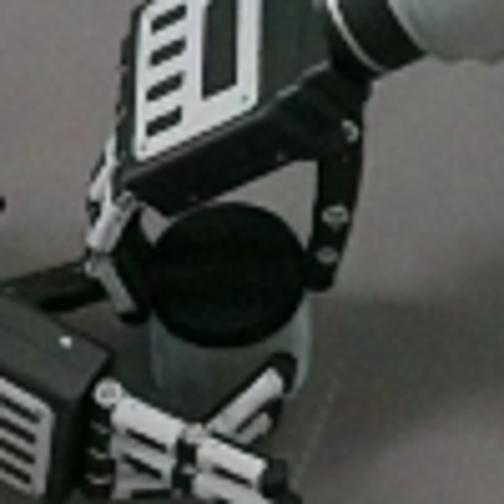

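Call:
move --target '[0,0,0,0,0,0,1,1,-0.4,-0.4,1,-0.8,0.4,-0.95,0,0,0.0033,0,0,0,-1,-1,-0.2,-0.2,0.4,-1,-0.25,-0.95]' --speed 0.005 --stop_force 5

Scene clock: 328.43 s.
left_arm: end_effector_position=(+0.4241, +0.1367, +0.0200) hand_measured=(+1.000, +1.000, +0.014, +0.026, +1.000, -0.800) hand_load_n=(+0.0, +0.0, +6.5, +6.0, +1.5, -0.5) hand_stopped_by=(target, target, force, force, target, target) hand_force_limit=0.40 hand_speed=-0.95 end_effector_quat_wxyz=(+0.322, +0.664, +0.383, -0.556) | right_arm: end_effector_position=(+0.4314, +0.1402, +0.0743) hand_measured=(-1.000, -1.000, +0.124, +0.104, +0.810, -1.000) hand_load_n=(+0.0, +0.0, +3.5, +3.0, +7.0, +1.0) hand_stopped_by=(target, target, force, force, force, target) hand_force_limit=-0.25 hand_speed=-0.95 end_effector_quat_wxyz=(-0.466, +0.885, +0.001, +0.000)
Joint positions: left_arm=[3.195 -2.228 -1.829 4.383 0.575 4.436] | right_arm=[0.6 -0.553 0.702 0.754 0.804 -3.864]
Joint torques (N m): left_arm=[0.8 45.89 8.68 -0.11 0.14 -0.48] | right_arm=[5.39 -47.62 -15.29 -0.63 -2.33 -1.71]
Wrist force (N, zeroed by zero_wrist_force): left_arm=[-5.3 0.9 -1.9] | right_arm=[-1.9 3.8 1.6]
Wrist torque (N m, zeroed by zero_wrist_force): left_arm=[0.00 0.26 -0.07] | right_arm=[0.14 0.08 0.01]
Wrist force, peak (N, zeroed by zero_wrist_force): left_arm=[-5.6 1.4 -2.1] | right_arm=[-2.1 4.6 2.2]
Hand target: left_arm +0.4241, +0.1367, +0.0200; +0.322, +0.664, +0.383, -0.556 | right_arm +0.4314, +0.1402, +0.0742; -0.466, +0.885, +0.001, +0.000
Off the commanded pose: left_arm 0.000 m, 0 deg | right_arm 0.000 m, 0 deg.
move: contact (right_arm)

Call:
move --target '[0,0,0,0,0,0,1,1,-0.4,-0.4,1,-0.8,0.4,-0.95,0,0,-0.0022,0,0,0,-1,-1,-0.2,-0.2,0.4,-1,-0.25,-0.95]' --speed 0.01

Call:
move --target '[0,0,0,0,0,0,1,1,-0.4,-0.4,1,-0.8,0.4,-0.95,0,0,0,0,0,0,-1,-1,0.4,0.4,1,-1,-0.25,-0.85]' --speed 0.05

Call:
move --pt "0 0 0 0 0 0 1 1 -0.4 -0.4 1 -0.8 0.4 -0.95 0.0091 0.0065 0 0 0 -0.1667 -1 -1 0.4 0.4 1 -1 -0.25 -0.85" --pt "0 0 0 0 0 0 1 1 -0.4 -0.4 1 -0.8 0.4 -0.95 0.0164 0.0078 0 0 0 -0.2778 -1 -1 0.4 0.4 1 -1 -0.25 -0.85" --pt "0 0 0 0 0 0 1 1 -0.4 -0.4 1 -0.8 0.4 -0.95 0.0238 0.0065 0 0 0 -0.3889 -1 -1 0.4 0.4 1 -1 -0.25 -0.85" --speed 0.3 --blend '[0.001, 0.001, 0]'

Scene clock: 330.07 s.
left_arm: end_effector_position=(+0.4241, +0.1367, +0.0200) hand_measured=(+1.000, +1.000, +0.014, +0.026, +1.000, -0.800) hand_load_n=(+0.5, +0.0, +7.0, +6.5, +1.0, +0.0) hand_stopped_by=(target, target, force, force, target, target) hand_force_limit=0.40 hand_speed=-0.95 end_effector_quat_wxyz=(+0.322, +0.664, +0.383, -0.556) | right_arm: end_effector_position=(+0.4314, +0.1402, +0.0728) hand_measured=(-1.000, -1.000, +0.124, +0.104, +0.810, -1.000) hand_load_n=(+0.0, +0.0, +3.0, +3.0, +6.5, +0.5) hand_stopped_by=(target, target, force, force, force, target) hand_force_limit=-0.25 hand_speed=-0.95 end_effector_quat_wxyz=(-0.466, +0.885, +0.001, +0.000)
Joint positions: left_arm=[3.195 -2.228 -1.829 4.383 0.575 4.436] | right_arm=[0.6 -0.552 0.704 0.751 0.804 -3.864]
Joint torques (N m): left_arm=[0.75 46.18 8.21 -0.35 0.17 -0.52] | right_arm=[4.3 -46.85 -23.66 2.32 -2.23 -1.73]
Wrist force (N, zeroed by zero_wrist_force): left_arm=[0.0 -0.4 -0.5] | right_arm=[-0.3 -1.0 -0.1]
Wrist torque (N m, zeroed by zero_wrist_force): left_arm=[-0.13 -0.03 0.01] | right_arm=[-0.21 -0.02 -0.02]
Wrist force, peak (N, zeroed by zero_wrist_force): left_arm=[-5.3 1.1 -2.4] | right_arm=[-1.7 4.2 2.1]
Hand target: left_arm +0.4241, +0.1367, +0.0200; +0.322, +0.664, +0.383, -0.556 | right_arm +0.4314, +0.1402, +0.0729; -0.466, +0.885, +0.001, +0.000
Off the commanded pose: left_arm 0.000 m, 0 deg | right_arm 0.000 m, 0 deg.
move: done

Scene clock: 331.23 s.
left_arm: end_effector_position=(+0.4241, +0.1367, +0.0200) hand_measured=(+1.000, +1.000, +0.014, +0.026, +1.000, -0.800) hand_load_n=(+0.0, +0.0, +7.0, +6.5, +1.0, -0.5) hand_stopped_by=(target, target, force, force, target, target) hand_force_limit=0.40 hand_speed=-0.95 end_effector_quat_wxyz=(+0.322, +0.664, +0.383, -0.556) | right_arm: end_effector_position=(+0.4314, +0.1402, +0.0729) hand_measured=(-1.000, -1.000, +0.400, +0.400, +1.000, -1.000) hand_load_n=(+0.0, +0.0, +0.0, +0.0, +0.0, +0.0) hand_stopped_by=(target, target, target, target, target, target) hand_force_limit=-0.25 hand_speed=-0.85 end_effector_quat_wxyz=(-0.466, +0.885, +0.001, +0.000)
Joint positions: left_arm=[3.195 -2.228 -1.829 4.383 0.575 4.436] | right_arm=[0.6 -0.552 0.704 0.751 0.804 -3.864]
Joint torques (N m): left_arm=[0.78 45.78 7.13 -0.11 0.22 -0.54] | right_arm=[3.92 -62.92 -27.32 2.97 -2.33 -1.62]
Wrist force (N, zeroed by zero_wrist_force): left_arm=[0.4 -0.8 0.0] | right_arm=[0.4 -1.0 0.0]
Wrist torque (N m, zeroed by zero_wrist_force): left_arm=[-0.16 -0.05 0.04] | right_arm=[-0.19 -0.08 -0.01]
Wrist force, peak (N, zeroed by zero_wrist_force): left_arm=[0.2 -0.9 -1.2] | right_arm=[0.3 -1.2 0.2]
Hand target: left_arm +0.4241, +0.1367, +0.0200; +0.322, +0.664, +0.383, -0.556 | right_arm +0.4314, +0.1402, +0.0729; -0.466, +0.885, +0.001, +0.000
Off the commanded pose: left_arm 0.000 m, 0 deg | right_arm 0.000 m, 0 deg.
move: done

Scene clock: 333.80 s.
left_arm: end_effector_position=(+0.4241, +0.1367, +0.0200) hand_measured=(+1.000, +1.000, +0.014, +0.026, +1.000, -0.800) hand_load_n=(+0.0, -0.5, +7.5, +6.5, +1.0, +0.0) hand_stopped_by=(target, target, force, force, target, target) hand_force_limit=0.40 hand_speed=-0.95 end_effector_quat_wxyz=(+0.322, +0.664, +0.383, -0.556) | right_arm: end_effector_position=(+0.4456, +0.1441, +0.0728) hand_measured=(-1.000, -1.000, +0.400, +0.400, +1.000, -1.000) hand_load_n=(+0.0, +0.0, +0.0, +0.0, +0.0, +0.0) hand_stopped_by=(target, target, target, target, target, target) hand_force_limit=-0.25 hand_speed=-0.85 end_effector_quat_wxyz=(-0.382, +0.726, -0.506, +0.267) end_effector_velocity=(+0.001, -0.001, +0.000) end_effector_angular_velocity=(-0.001, -0.002, -0.005)
Joint positions: left_arm=[3.195 -2.228 -1.829 4.383 0.575 4.436] | right_arm=[0.87 -0.723 0.983 0.401 1.971 -2.848]
Joint velocities: left_arm=[within noise] | right_arm=[-0.001 0 0 0.001 0.005 0.001]
Joint torques (N m): left_arm=[0.85 46.01 6.31 -0.09 0.35 -0.54] | right_arm=[-0.34 -62.05 -22.86 0.78 2.71 1.94]
Wrist force (N, zeroed by zero_wrist_force): left_arm=[0.0 -1.3 -0.1] | right_arm=[0.1 -0.7 0.1]
Wrist torque (N m, zeroed by zero_wrist_force): left_arm=[-0.22 0.00 0.03] | right_arm=[-0.15 -0.03 0.07]
Wrist force, peak (N, zeroed by zero_wrist_force): left_arm=[0.0 -1.4 -0.4] | right_arm=[0.4 -1.2 0.1]
Hand target: left_arm +0.4241, +0.1367, +0.0200; +0.322, +0.664, +0.383, -0.556 | right_arm +0.4457, +0.1441, +0.0729; -0.382, +0.725, -0.506, +0.267
Off the commanded pose: left_arm 0.000 m, 0 deg | right_arm 0.000 m, 0 deg.
move: done

Call:
move --pt "0 0 0 0 0 0 1 1 -0.4 -0.4 1 -0.8 0.4 -0.95 0 0 0 0 0 0 -1 -1 -0.1 -0.1 0.5 -1 -0.85 -0.9" --pt "0 0 0 0 0 0 1 1 -0.4 -0.4 1 -0.8 0.4 -0.95 0 0 0 0 0 0 -1 -1 -0.2 -0.2 0.4 -1 -0.25 -0.95" --speed 0.1

Scene clock: 336.10 s.
left_arm: end_effector_position=(+0.4241, +0.1367, +0.0200) hand_measured=(+1.000, +1.000, +0.014, +0.026, +1.000, -0.800) hand_load_n=(+0.0, +0.0, +8.5, +6.5, +1.0, -2.5) hand_stopped_by=(target, target, force, force, target, target) hand_force_limit=0.40 hand_speed=-0.95 end_effector_quat_wxyz=(+0.322, +0.664, +0.383, -0.556) | right_arm: end_effector_position=(+0.4457, +0.1441, +0.0729) hand_measured=(-1.000, -1.000, +0.118, +0.094, +0.816, -1.000) hand_load_n=(+0.0, +0.0, +4.5, +4.5, +5.5, +0.0) hand_stopped_by=(target, target, force, force, force, target) hand_force_limit=-0.25 hand_speed=-0.95 end_effector_quat_wxyz=(-0.382, +0.725, -0.506, +0.267)
Joint positions: left_arm=[3.195 -2.228 -1.829 4.383 0.575 4.436] | right_arm=[0.87 -0.723 0.983 0.401 1.971 -2.848]
Joint torques (N m): left_arm=[1.15 45.2 6.2 -0.12 0.19 -0.61] | right_arm=[1.77 -61.9 -25.66 0.61 1.82 2.55]
Wrist force (N, zeroed by zero_wrist_force): left_arm=[-0.2 -3.5 2.1] | right_arm=[0.1 -3.1 2.5]
Wrist torque (N m, zeroed by zero_wrist_force): left_arm=[-0.36 0.10 0.11] | right_arm=[-0.30 -0.10 0.03]
Wrist force, peak (N, zeroed by zero_wrist_force): left_arm=[-0.2 -4.3 2.5] | right_arm=[0.2 -4.3 2.4]
Hand target: left_arm +0.4241, +0.1367, +0.0200; +0.322, +0.664, +0.383, -0.556 | right_arm +0.4457, +0.1441, +0.0729; -0.382, +0.725, -0.506, +0.267
Off the commanded pose: left_arm 0.000 m, 0 deg | right_arm 0.000 m, 0 deg.
move: done

Call:
move --pt "0 0 0 0 0 0 1 1 -0.4 -0.4 1 -0.8 0.4 -0.95 -0.0031 0.0014 0 0 0 0.0556 -1 -1 -0.2 -0.2 0.4 -1 -0.25 -0.95" --pt "0 0 0 0 0 0 1 1 -0.4 -0.4 1 -0.8 0.4 -0.95 -0.0069 0.0018 0 0 0 0.1111 -1 -1 -0.2 -0.2 0.4 -1 -0.25 -0.95" --pt "0 0 0 0 0 0 1 1 -0.4 -0.4 1 -0.8 0.4 -0.95 -0.0106 0.0015 0 0 0 0.1667 -1 -1 -0.2 -0.2 0.4 -1 -0.25 -0.95" --pt "0 0 0 0 0 0 1 1 -0.4 -0.4 1 -0.8 0.4 -0.95 -0.0142 0.0005 0 0 0 0.2222 -1 -1 -0.2 -0.2 0.4 -1 -0.25 -0.95" --speed 0.12 --blend '[0.001, 0.001, 0.001, 0]'

Scene clock: 339.77 s.
left_arm: end_effector_position=(+0.4241, +0.1367, +0.0200) hand_measured=(+1.000, +1.000, +0.014, +0.026, +1.000, -0.800) hand_load_n=(+0.0, +0.0, +7.0, +6.5, +1.0, +0.0) hand_stopped_by=(target, target, force, force, target, target) hand_force_limit=0.40 hand_speed=-0.95 end_effector_quat_wxyz=(+0.322, +0.664, +0.383, -0.556) | right_arm: end_effector_position=(+0.4372, +0.1443, +0.0728) hand_measured=(-1.000, -1.000, +0.118, +0.094, +0.816, -1.000) hand_load_n=(+0.0, +0.0, +3.5, +4.0, +6.5, +0.0) hand_stopped_by=(target, target, force, force, force, target) hand_force_limit=-0.25 hand_speed=-0.95 end_effector_quat_wxyz=(-0.450, +0.855, -0.228, +0.120)
Joint positions: left_arm=[3.195 -2.228 -1.829 4.383 0.575 4.436] | right_arm=[0.691 -0.769 1.064 0.342 1.256 -3.367]
Joint torques (N m): left_arm=[0.7 45.74 4.68 -0.15 0.1 -0.55] | right_arm=[5.53 -61.14 -13.45 -1.21 0.07 1.81]
Wrist force (N, zeroed by zero_wrist_force): left_arm=[-0.6 -0.2 -0.1] | right_arm=[-0.3 -1.0 0.6]
Wrist torque (N m, zeroed by zero_wrist_force): left_arm=[-0.06 0.05 -0.03] | right_arm=[-0.15 -0.02 -0.03]
Wrist force, peak (N, zeroed by zero_wrist_force): left_arm=[-0.7 -3.7 2.2] | right_arm=[0.1 -3.5 2.2]
Hand target: left_arm +0.4241, +0.1367, +0.0200; +0.322, +0.664, +0.383, -0.556 | right_arm +0.4371, +0.1444, +0.0729; -0.450, +0.855, -0.228, +0.120
Off the commanded pose: left_arm 0.000 m, 0 deg | right_arm 0.000 m, 0 deg.
move: done

Call:
move --pt "0 0 0 0 0 0 1 1 -0.4 -0.4 1 -0.8 0.4 -0.95 -0.0034 -0.0016 0 0 0 0.0556 -1 -1 -0.2 -0.2 0.4 -1 -0.25 -0.95" --pt "0 0 0 0 0 0 1 1 -0.4 -0.4 1 -0.8 0.4 -0.95 -0.0065 -0.0038 0 0 0 0.1111 -1 -1 -0.2 -0.2 0.4 -1 -0.25 -0.95" --pt "0 0 0 0 0 0 1 1 -0.4 -0.4 1 -0.8 0.4 -0.95 -0.0091 -0.0065 0 0 0 0.1667 -1 -1 -0.2 -0.2 0.4 -1 -0.25 -0.95" --speed 0.12 --blend '[0.001, 0.001, 0]' --cameras '["cam_head_left"]'

Call:
zoom_image --camera "cam_head_left" --region '[110, 320, 210, 420]'

Scene clock: 342.63 s.
left_arm: end_effector_position=(+0.4241, +0.1367, +0.0200) hand_measured=(+1.000, +1.000, +0.014, +0.026, +1.000, -0.800) hand_load_n=(+0.0, +0.0, +6.5, +7.0, +1.0, +0.0) hand_stopped_by=(target, target, force, force, target, target) hand_force_limit=0.40 hand_speed=-0.95 end_effector_quat_wxyz=(+0.322, +0.664, +0.383, -0.556) | right_arm: end_effector_position=(+0.4317, +0.1404, +0.0728) hand_measured=(-1.000, -1.000, +0.118, +0.094, +0.816, -1.000) hand_load_n=(+0.5, +0.0, +4.0, +4.0, +6.0, +0.5) hand_stopped_by=(target, target, force, force, force, target) hand_force_limit=-0.25 hand_speed=-0.95 end_effector_quat_wxyz=(-0.466, +0.885, +0.001, +0.000)
Joint positions: left_arm=[3.195 -2.228 -1.829 4.383 0.575 4.436] | right_arm=[0.6 -0.55 0.701 0.752 0.804 -3.863]
Joint torques (N m): left_arm=[0.73 45.11 3.48 -0.01 0.07 -0.44] | right_arm=[5.65 -65.63 -20.85 1.78 0.56 0.24]
Wrist force (N, zeroed by zero_wrist_force): left_arm=[-2.1 1.4 -0.1] | right_arm=[-1.2 -3.1 0.7]
Wrist torque (N m, zeroed by zero_wrist_force): left_arm=[0.02 0.15 -0.08] | right_arm=[-0.32 0.03 -0.08]
Wrist force, peak (N, zeroed by zero_wrist_force): left_arm=[-2.2 2.0 -0.3] | right_arm=[-1.3 -3.6 0.4]
Hand target: left_arm +0.4241, +0.1367, +0.0200; +0.322, +0.664, +0.383, -0.556 | right_arm +0.4317, +0.1405, +0.0729; -0.466, +0.885, +0.001, +0.000
Off the commanded pose: left_arm 0.000 m, 0 deg | right_arm 0.000 m, 0 deg.
move: done

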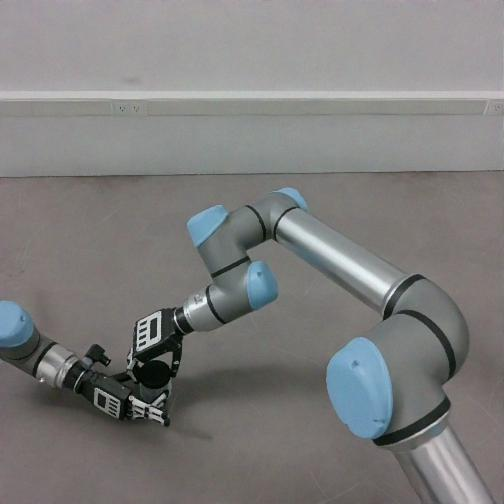

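Scaled by 5.040.

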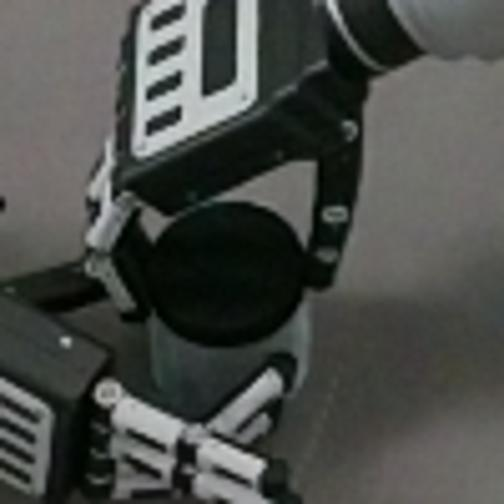

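Call:
move --target '[0,0,0,0,0,0,1,1,-0.4,-0.4,1,-0.8,0.4,-0.95,0,0,0.005,0,0,0,-1,-1,-0.2,-0.2,0.4,-1,-0.25,-0.95]' --speed 0.008 --stop_force 5

Scene clock: 344.60 s.
left_arm: end_effector_position=(+0.4241, +0.1367, +0.0200) hand_measured=(+1.000, +1.000, +0.014, +0.026, +1.000, -0.800) hand_load_n=(+0.0, +0.0, +6.5, +6.5, +1.0, +0.0) hand_stopped_by=(target, target, force, force, target, target) hand_force_limit=0.40 hand_speed=-0.95 end_effector_quat_wxyz=(+0.322, +0.664, +0.383, -0.556) | right_arm: end_effector_position=(+0.4317, +0.1405, +0.0743) hand_measured=(-1.000, -1.000, +0.118, +0.094, +0.818, -1.000) hand_load_n=(+0.0, +0.0, +3.5, +3.5, +7.0, +1.5) hand_stopped_by=(target, target, force, force, force, target) hand_force_limit=-0.25 hand_speed=-0.95 end_effector_quat_wxyz=(-0.466, +0.885, +0.001, +0.000)
Joint positions: left_arm=[3.195 -2.228 -1.829 4.383 0.575 4.436] | right_arm=[0.6 -0.551 0.699 0.755 0.804 -3.863]
Joint torques (N m): left_arm=[1.16 45.9 2.75 -0.07 0.26 -0.42] | right_arm=[4.87 -43.89 -15.78 -0.61 -1.81 -1.59]
Wrist force (N, zeroed by zero_wrist_force): left_arm=[-3.8 1.1 -1.5] | right_arm=[-1.8 2.5 1.8]
Wrist torque (N m, zeroed by zero_wrist_force): left_arm=[-0.01 0.23 -0.09] | right_arm=[0.03 0.05 0.00]
Wrist force, peak (N, zeroed by zero_wrist_force): left_arm=[-4.8 2.3 -1.9] | right_arm=[-2.2 3.8 2.1]
Hand target: left_arm +0.4241, +0.1367, +0.0200; +0.322, +0.664, +0.383, -0.556 | right_arm +0.4317, +0.1405, +0.0743; -0.466, +0.885, +0.001, +0.000 (not the last commanded pose)
Off the commanded pose: left_arm 0.000 m, 0 deg | right_arm 0.002 m, 0 deg.
move: contact (right_arm)

Call:
move --pt "0 0 0 0 0 0 1 1 -0.4 -0.4 1 -0.8 0.4 -0.95 0 0 -0.0015 0 0 0 -1 -1 -0.2 -0.2 0.4 -1 -0.25 -0.95" --pt "0 0 0 0 0 0 1 1 -0.4 -0.4 1 -0.8 0.4 -0.95 0 0 -0.0015 0 0 0 -1 -1 0.4 0.4 1 -1 -0.25 -0.85" --pt "0 0 0 0 0 0 1 1 -0.4 -0.4 1 -0.8 0.4 -0.95 0.0091 0.0065 -0.0015 0 0 -0.1667 -1 -1 0.4 0.4 1 -1 -0.25 -0.85" --pt "0 0 0 0 0 0 1 1 -0.4 -0.4 1 -0.8 0.4 -0.95 0.0164 0.0076 -0.0015 0 0 -0.2778 -1 -1 0.4 0.4 1 -1 -0.25 -0.85" --pt "0 0 0 0 0 0 1 1 -0.4 -0.4 1 -0.8 0.4 -0.95 0.0236 0.0063 -0.0015 0 0 -0.3889 -1 -1 0.4 0.4 1 -1 -0.25 -0.85" --speed 0.3 --blend '[0,0,0.001,0.001,0]'

Scene clock: 349.30 s.
left_arm: end_effector_position=(+0.4241, +0.1367, +0.0200) hand_measured=(+1.000, +1.000, +0.014, +0.026, +1.000, -0.800) hand_load_n=(+0.0, +0.0, +7.5, +6.5, +1.0, -0.5) hand_stopped_by=(target, target, force, force, target, target) hand_force_limit=0.40 hand_speed=-0.95 end_effector_quat_wxyz=(+0.322, +0.664, +0.383, -0.556) | right_arm: end_effector_position=(+0.4458, +0.1443, +0.0733) hand_measured=(-1.000, -1.000, +0.400, +0.400, +1.000, -1.000) hand_load_n=(+0.0, +0.0, +0.0, -0.5, +0.0, +0.0) hand_stopped_by=(target, target, target, target, target, target) hand_force_limit=-0.25 hand_speed=-0.85 end_effector_quat_wxyz=(-0.382, +0.726, -0.506, +0.267)
Joint positions: left_arm=[3.195 -2.228 -1.829 4.383 0.575 4.436] | right_arm=[0.87 -0.722 0.981 0.403 1.971 -2.848]
Joint torques (N m): left_arm=[1.69 45.19 1.31 0.14 0.14 -0.44] | right_arm=[-0.55 -60.96 -24.1 0.91 2.51 1.96]
Wrist force (N, zeroed by zero_wrist_force): left_arm=[0.1 -1.2 -0.3] | right_arm=[0.2 -0.8 0.0]
Wrist torque (N m, zeroed by zero_wrist_force): left_arm=[-0.20 -0.03 0.04] | right_arm=[-0.16 -0.05 0.07]
Wrist force, peak (N, zeroed by zero_wrist_force): left_arm=[-4.2 1.3 -1.5] | right_arm=[-1.8 2.6 1.9]
Hand target: left_arm +0.4241, +0.1367, +0.0200; +0.322, +0.664, +0.383, -0.556 | right_arm +0.4458, +0.1442, +0.0734; -0.382, +0.725, -0.506, +0.267
Off the commanded pose: left_arm 0.000 m, 0 deg | right_arm 0.000 m, 0 deg.
move: done

Call:
move --pt "0 0 0 0 0 0 1 1 -0.4 -0.4 1 -0.8 0.4 -0.95 0 0 0 0 0 0 -1 -1 -0.1 -0.1 0.5 -1 -0.85 -0.9" --pt "0 0 0 0 0 0 1 1 -0.4 -0.4 1 -0.8 0.4 -0.95 0 0 0 0 0 0 -1 -1 -0.2 -0.2 0.4 -1 -0.25 -0.95" --pt "0 0 0 0 0 0 1 1 -0.4 -0.4 1 -0.8 0.4 -0.95 -0.0031 0.0014 0 0 0 0.0556 -1 -1 -0.2 -0.2 0.4 -1 -0.25 -0.95" --pt "0 0 0 0 0 0 1 1 -0.4 -0.4 1 -0.8 0.4 -0.95 -0.0069 0.0018 0.0002 0 0 0.1111 -1 -1 -0.2 -0.2 0.4 -1 -0.25 -0.95" --pt "0 0 0 0 0 0 1 1 -0.4 -0.4 1 -0.8 0.4 -0.95 -0.0106 0.0015 0.0003 0 0 0.1667 -1 -1 -0.2 -0.2 0.4 -1 -0.25 -0.95" --pt "0 0 0 0 0 0 1 1 -0.4 -0.4 1 -0.8 0.4 -0.95 -0.0142 0.0005 0.0004 0 0 0.2222 -1 -1 -0.2 -0.2 0.4 -1 -0.25 -0.95" --pt "0 0 0 0 0 0 1 1 -0.4 -0.4 1 -0.8 0.4 -0.95 -0.0176 -0.0011 0.0005 0 0 0.2778 -1 -1 -0.2 -0.2 0.4 -1 -0.25 -0.95" --pt "0 0 0 0 0 0 1 1 -0.4 -0.4 1 -0.8 0.4 -0.95 -0.0207 -0.0033 0.0006 0 0 0.3333 -1 -1 -0.2 -0.2 0.4 -1 -0.25 -0.95" --pt "0 0 0 0 0 0 1 1 -0.4 -0.4 1 -0.8 0.4 -0.95 -0.0233 -0.006 0.0007 0 0 0.3889 -1 -1 -0.2 -0.2 0.4 -1 -0.25 -0.95" --speed 0.13 --blend '[0,0,0.001,0.001,0.001,0.001,0.001,0.001,0]' --cameras '["cam_head_left"]'

Call:
zoom_image --camera "cam_head_left" --region '[110, 320, 210, 420]'

Scene clock: 356.30 s.
left_arm: end_effector_position=(+0.4241, +0.1367, +0.0200) hand_measured=(+1.000, +1.000, +0.014, +0.026, +1.000, -0.800) hand_load_n=(+0.0, +0.0, +6.5, +7.0, +1.0, +0.0) hand_stopped_by=(target, target, force, force, target, target) hand_force_limit=0.40 hand_speed=-0.95 end_effector_quat_wxyz=(+0.322, +0.664, +0.383, -0.556) | right_arm: end_effector_position=(+0.4324, +0.1413, +0.0739) hand_measured=(-1.000, -1.000, +0.118, +0.094, +0.820, -1.000) hand_load_n=(+0.0, +0.0, +3.5, +3.0, +6.0, +1.5) hand_stopped_by=(target, target, force, force, force, target) hand_force_limit=-0.25 hand_speed=-0.95 end_effector_quat_wxyz=(-0.466, +0.884, -0.030, +0.016) end_effector_velocity=(-0.003, -0.002, +0.000) end_effector_angular_velocity=(+0.001, -0.002, +0.260)
Joint positions: left_arm=[3.195 -2.228 -1.829 4.383 0.575 4.436] | right_arm=[0.608 -0.598 0.779 0.665 0.854 -3.781]
Joint velocities: left_arm=[within noise] | right_arm=[-0.031 0.157 -0.263 0.294 -0.193 -0.289]
Joint torques (N m): left_arm=[1.61 44.94 0.84 0.23 0.15 -0.34] | right_arm=[-6.66 -37.75 -31.16 3.11 -3.24 -2.86]
Wrist force (N, zeroed by zero_wrist_force): left_arm=[-1.5 0.6 -1.1] | right_arm=[-1.1 -1.4 -0.2]
Wrist torque (N m, zeroed by zero_wrist_force): left_arm=[-0.04 0.09 -0.05] | right_arm=[-0.17 0.07 0.11]
Wrist force, peak (N, zeroed by zero_wrist_force): left_arm=[-0.4 -3.4 1.8] | right_arm=[0.2 -3.3 1.9]
Hand target: left_arm +0.4241, +0.1367, +0.0200; +0.322, +0.664, +0.383, -0.556 | right_arm +0.4323, +0.1411, +0.0738; -0.466, +0.884, -0.022, +0.012 (not the last commanded pose)
Off the commanded pose: left_arm 0.000 m, 0 deg | right_arm 0.001 m, 4 deg.
move: unfinished (the simulator was too slow to fit another step into this call; the move has ended); path passed 8 of 9 targets

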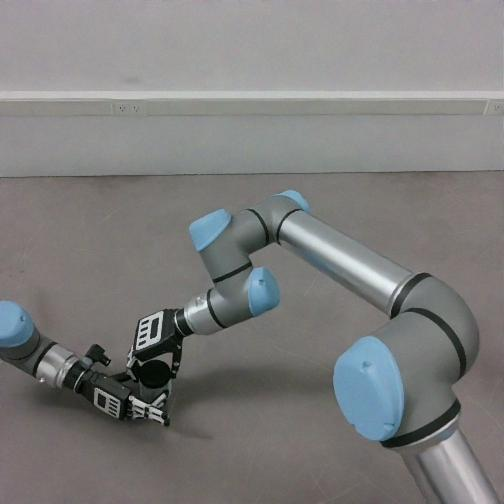

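Scaled by 5.040.

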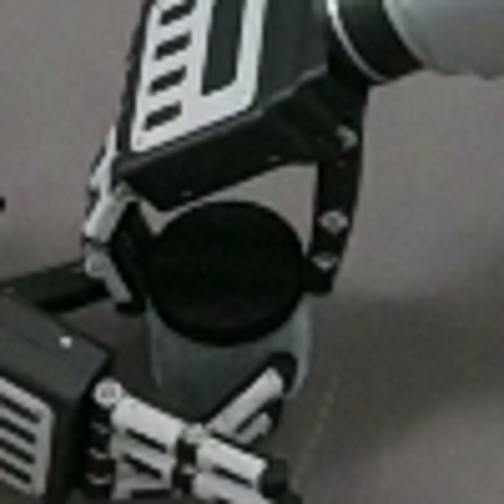

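Call:
move --target '[0,0,0,0,0,0,1,1,-0.4,-0.4,1,-0.8,0.4,-0.95,0,0,0.005,0,0,0,-1,-1,-0.2,-0.2,0.4,-1,-0.25,-0.95]' --speed 0.008 --stop_force 5

Scene clock: 357.67 s.
left_arm: end_effector_position=(+0.4241, +0.1367, +0.0200) hand_measured=(+1.000, +1.000, +0.014, +0.026, +1.000, -0.800) hand_load_n=(+0.0, +0.0, +6.5, +6.0, +1.0, +0.0) hand_stopped_by=(target, target, force, force, target, target) hand_force_limit=0.40 hand_speed=-0.95 end_effector_quat_wxyz=(+0.322, +0.664, +0.383, -0.556) | right_arm: end_effector_position=(+0.4323, +0.1411, +0.0750) hand_measured=(-1.000, -1.000, +0.118, +0.094, +0.820, -1.000) hand_load_n=(+0.0, +0.0, +3.5, +3.0, +7.0, +1.5) hand_stopped_by=(target, target, force, force, force, target) hand_force_limit=-0.25 hand_speed=-0.95 end_effector_quat_wxyz=(-0.466, +0.884, -0.023, +0.012)
Joint positions: left_arm=[3.195 -2.228 -1.829 4.383 0.575 4.436] | right_arm=[0.606 -0.588 0.76 0.687 0.843 -3.799]
Joint torques (N m): left_arm=[0.84 44.92 0.92 0.26 0.07 -0.32] | right_arm=[-0.38 -42.37 -14.54 -0.75 1.38 2.59]
Wrist force (N, zeroed by zero_wrist_force): left_arm=[-3.1 1.6 -1.6] | right_arm=[-2.3 2.2 1.3]
Wrist torque (N m, zeroed by zero_wrist_force): left_arm=[0.01 0.16 -0.09] | right_arm=[-0.02 0.07 0.06]
Wrist force, peak (N, zeroed by zero_wrist_force): left_arm=[-4.3 1.9 -2.3] | right_arm=[-2.9 3.6 1.3]
Hand target: left_arm +0.4241, +0.1367, +0.0200; +0.322, +0.664, +0.383, -0.556 | right_arm +0.4323, +0.1411, +0.0750; -0.466, +0.884, -0.023, +0.012 (not the last commanded pose)
Off the commanded pose: left_arm 0.000 m, 0 deg | right_arm 0.002 m, 0 deg.
move: contact (right_arm)

Call:
move --pt "0 0 0 0 0 0 1 1 -0.4 -0.4 1 -0.8 0.4 -0.95 0 0 -0.0015 0 0 0 -1 -1 -0.2 -0.2 0.4 -1 -0.25 -0.95" --pt "0 0 0 0 0 0 1 1 -0.4 -0.4 1 -0.8 0.4 -0.95 0 0 -0.0015 0 0 0 -1 -1 0.4 0.4 1 -1 -0.25 -0.85" --pt "0 0 0 0 0 0 1 1 -0.4 -0.4 1 -0.8 0.4 -0.95 0.0082 0.0053 -0.0015 0 0 -0.15 -1 -1 0.4 0.4 1 -1 -0.25 -0.85" --pt "0 0 0 0 0 0 1 1 -0.4 -0.4 1 -0.8 0.4 -0.95 0.0153 0.0063 -0.0015 0 0 -0.2611 -1 -1 0.4 0.4 1 -1 -0.25 -0.85" --pt "0 0 0 0 0 0 1 1 -0.4 -0.4 1 -0.8 0.4 -0.95 0.0225 0.0052 -0.0015 0 0 -0.3722 -1 -1 0.4 0.4 1 -1 -0.25 -0.85" --speed 0.35 --blend '[0,0,0.001,0.001,0]'

Call:
move --target '[0,0,0,0,0,0,1,1,-0.4,-0.4,1,-0.8,0.4,-0.95,0.0065,-0.004,0,0,0,-0.1111,-1,-1,0.4,0.4,1,-1,-0.25,-0.85]' --speed 0.15 --cameras '["cam_head_left", "cam_head_right"]'

Call:
zoom_image --camera "cam_head_left" --region '[110, 320, 210, 420]'

Scene clock: 362.63 s.
left_arm: end_effector_position=(+0.4241, +0.1367, +0.0200) hand_measured=(+1.000, +1.000, +0.014, +0.026, +1.000, -0.800) hand_load_n=(+0.0, +0.0, +7.5, +6.5, +1.0, -0.5) hand_stopped_by=(target, target, force, force, target, target) hand_force_limit=0.40 hand_speed=-0.95 end_effector_quat_wxyz=(+0.322, +0.664, +0.383, -0.556) | right_arm: end_effector_position=(+0.4458, +0.1442, +0.0740) hand_measured=(-1.000, -1.000, +0.400, +0.400, +1.000, -1.000) hand_load_n=(+0.0, +0.0, +0.0, +0.5, +0.0, +0.0) hand_stopped_by=(target, target, target, target, target, target) hand_force_limit=-0.25 hand_speed=-0.85 end_effector_quat_wxyz=(-0.382, +0.725, -0.507, +0.268)
Joint positions: left_arm=[3.195 -2.228 -1.829 4.383 0.575 4.436] | right_arm=[0.871 -0.722 0.98 0.405 1.974 -2.846]
Joint torques (N m): left_arm=[1.16 44.29 0.84 0.49 0.09 -0.38] | right_arm=[1.19 -60.3 -23.41 0.63 2.66 1.49]
Wrist force (N, zeroed by zero_wrist_force): left_arm=[-0.3 -0.8 -0.3] | right_arm=[0.3 -0.9 0.0]
Wrist torque (N m, zeroed by zero_wrist_force): left_arm=[-0.16 0.05 0.00] | right_arm=[-0.17 -0.08 0.08]
Wrist force, peak (N, zeroed by zero_wrist_force): left_arm=[-3.5 1.8 -1.7] | right_arm=[-2.6 2.0 1.1]
Hand target: left_arm +0.4241, +0.1367, +0.0200; +0.322, +0.664, +0.383, -0.556 | right_arm +0.4458, +0.1442, +0.0741; -0.382, +0.725, -0.507, +0.268
Off the commanded pose: left_arm 0.000 m, 0 deg | right_arm 0.000 m, 0 deg.
move: done

Scene clock: 364.27 s.
left_arm: end_effector_position=(+0.4241, +0.1367, +0.0200) hand_measured=(+1.000, +1.000, +0.014, +0.026, +1.000, -0.800) hand_load_n=(+0.0, +0.0, +7.5, +6.5, +1.0, -0.5) hand_stopped_by=(target, target, force, force, target, target) hand_force_limit=0.40 hand_speed=-0.95 end_effector_quat_wxyz=(+0.322, +0.664, +0.383, -0.556) | right_arm: end_effector_position=(+0.4497, +0.1418, +0.0740) hand_measured=(-1.000, -1.000, +0.400, +0.400, +1.000, -1.000) hand_load_n=(+0.0, +0.0, +0.0, +0.0, +0.0, +0.0) hand_stopped_by=(target, target, target, target, target, target) hand_force_limit=-0.25 hand_speed=-0.85 end_effector_quat_wxyz=(-0.330, +0.626, -0.625, +0.330)
Joint positions: left_arm=[3.195 -2.228 -1.829 4.383 0.575 4.436] | right_arm=[0.944 -0.544 0.674 0.715 2.285 -2.506]
Joint torques (N m): left_arm=[1.1 44.95 1.09 0.28 0.1 -0.3] | right_arm=[-6.97 -64.28 -22.36 1.93 1.28 0.59]
Wrist force (N, zeroed by zero_wrist_force): left_arm=[-0.1 -1.2 -0.3] | right_arm=[0.4 -1.0 0.0]
Wrist torque (N m, zeroed by zero_wrist_force): left_arm=[-0.20 0.01 0.03] | right_arm=[-0.18 -0.09 0.09]
Wrist force, peak (N, zeroed by zero_wrist_force): left_arm=[-0.7 -1.4 0.0] | right_arm=[0.6 -1.1 -0.2]
Hand target: left_arm +0.4241, +0.1367, +0.0200; +0.322, +0.664, +0.383, -0.556 | right_arm +0.4497, +0.1418, +0.0741; -0.330, +0.626, -0.625, +0.330
Off the commanded pose: left_arm 0.000 m, 0 deg | right_arm 0.000 m, 0 deg.
move: done

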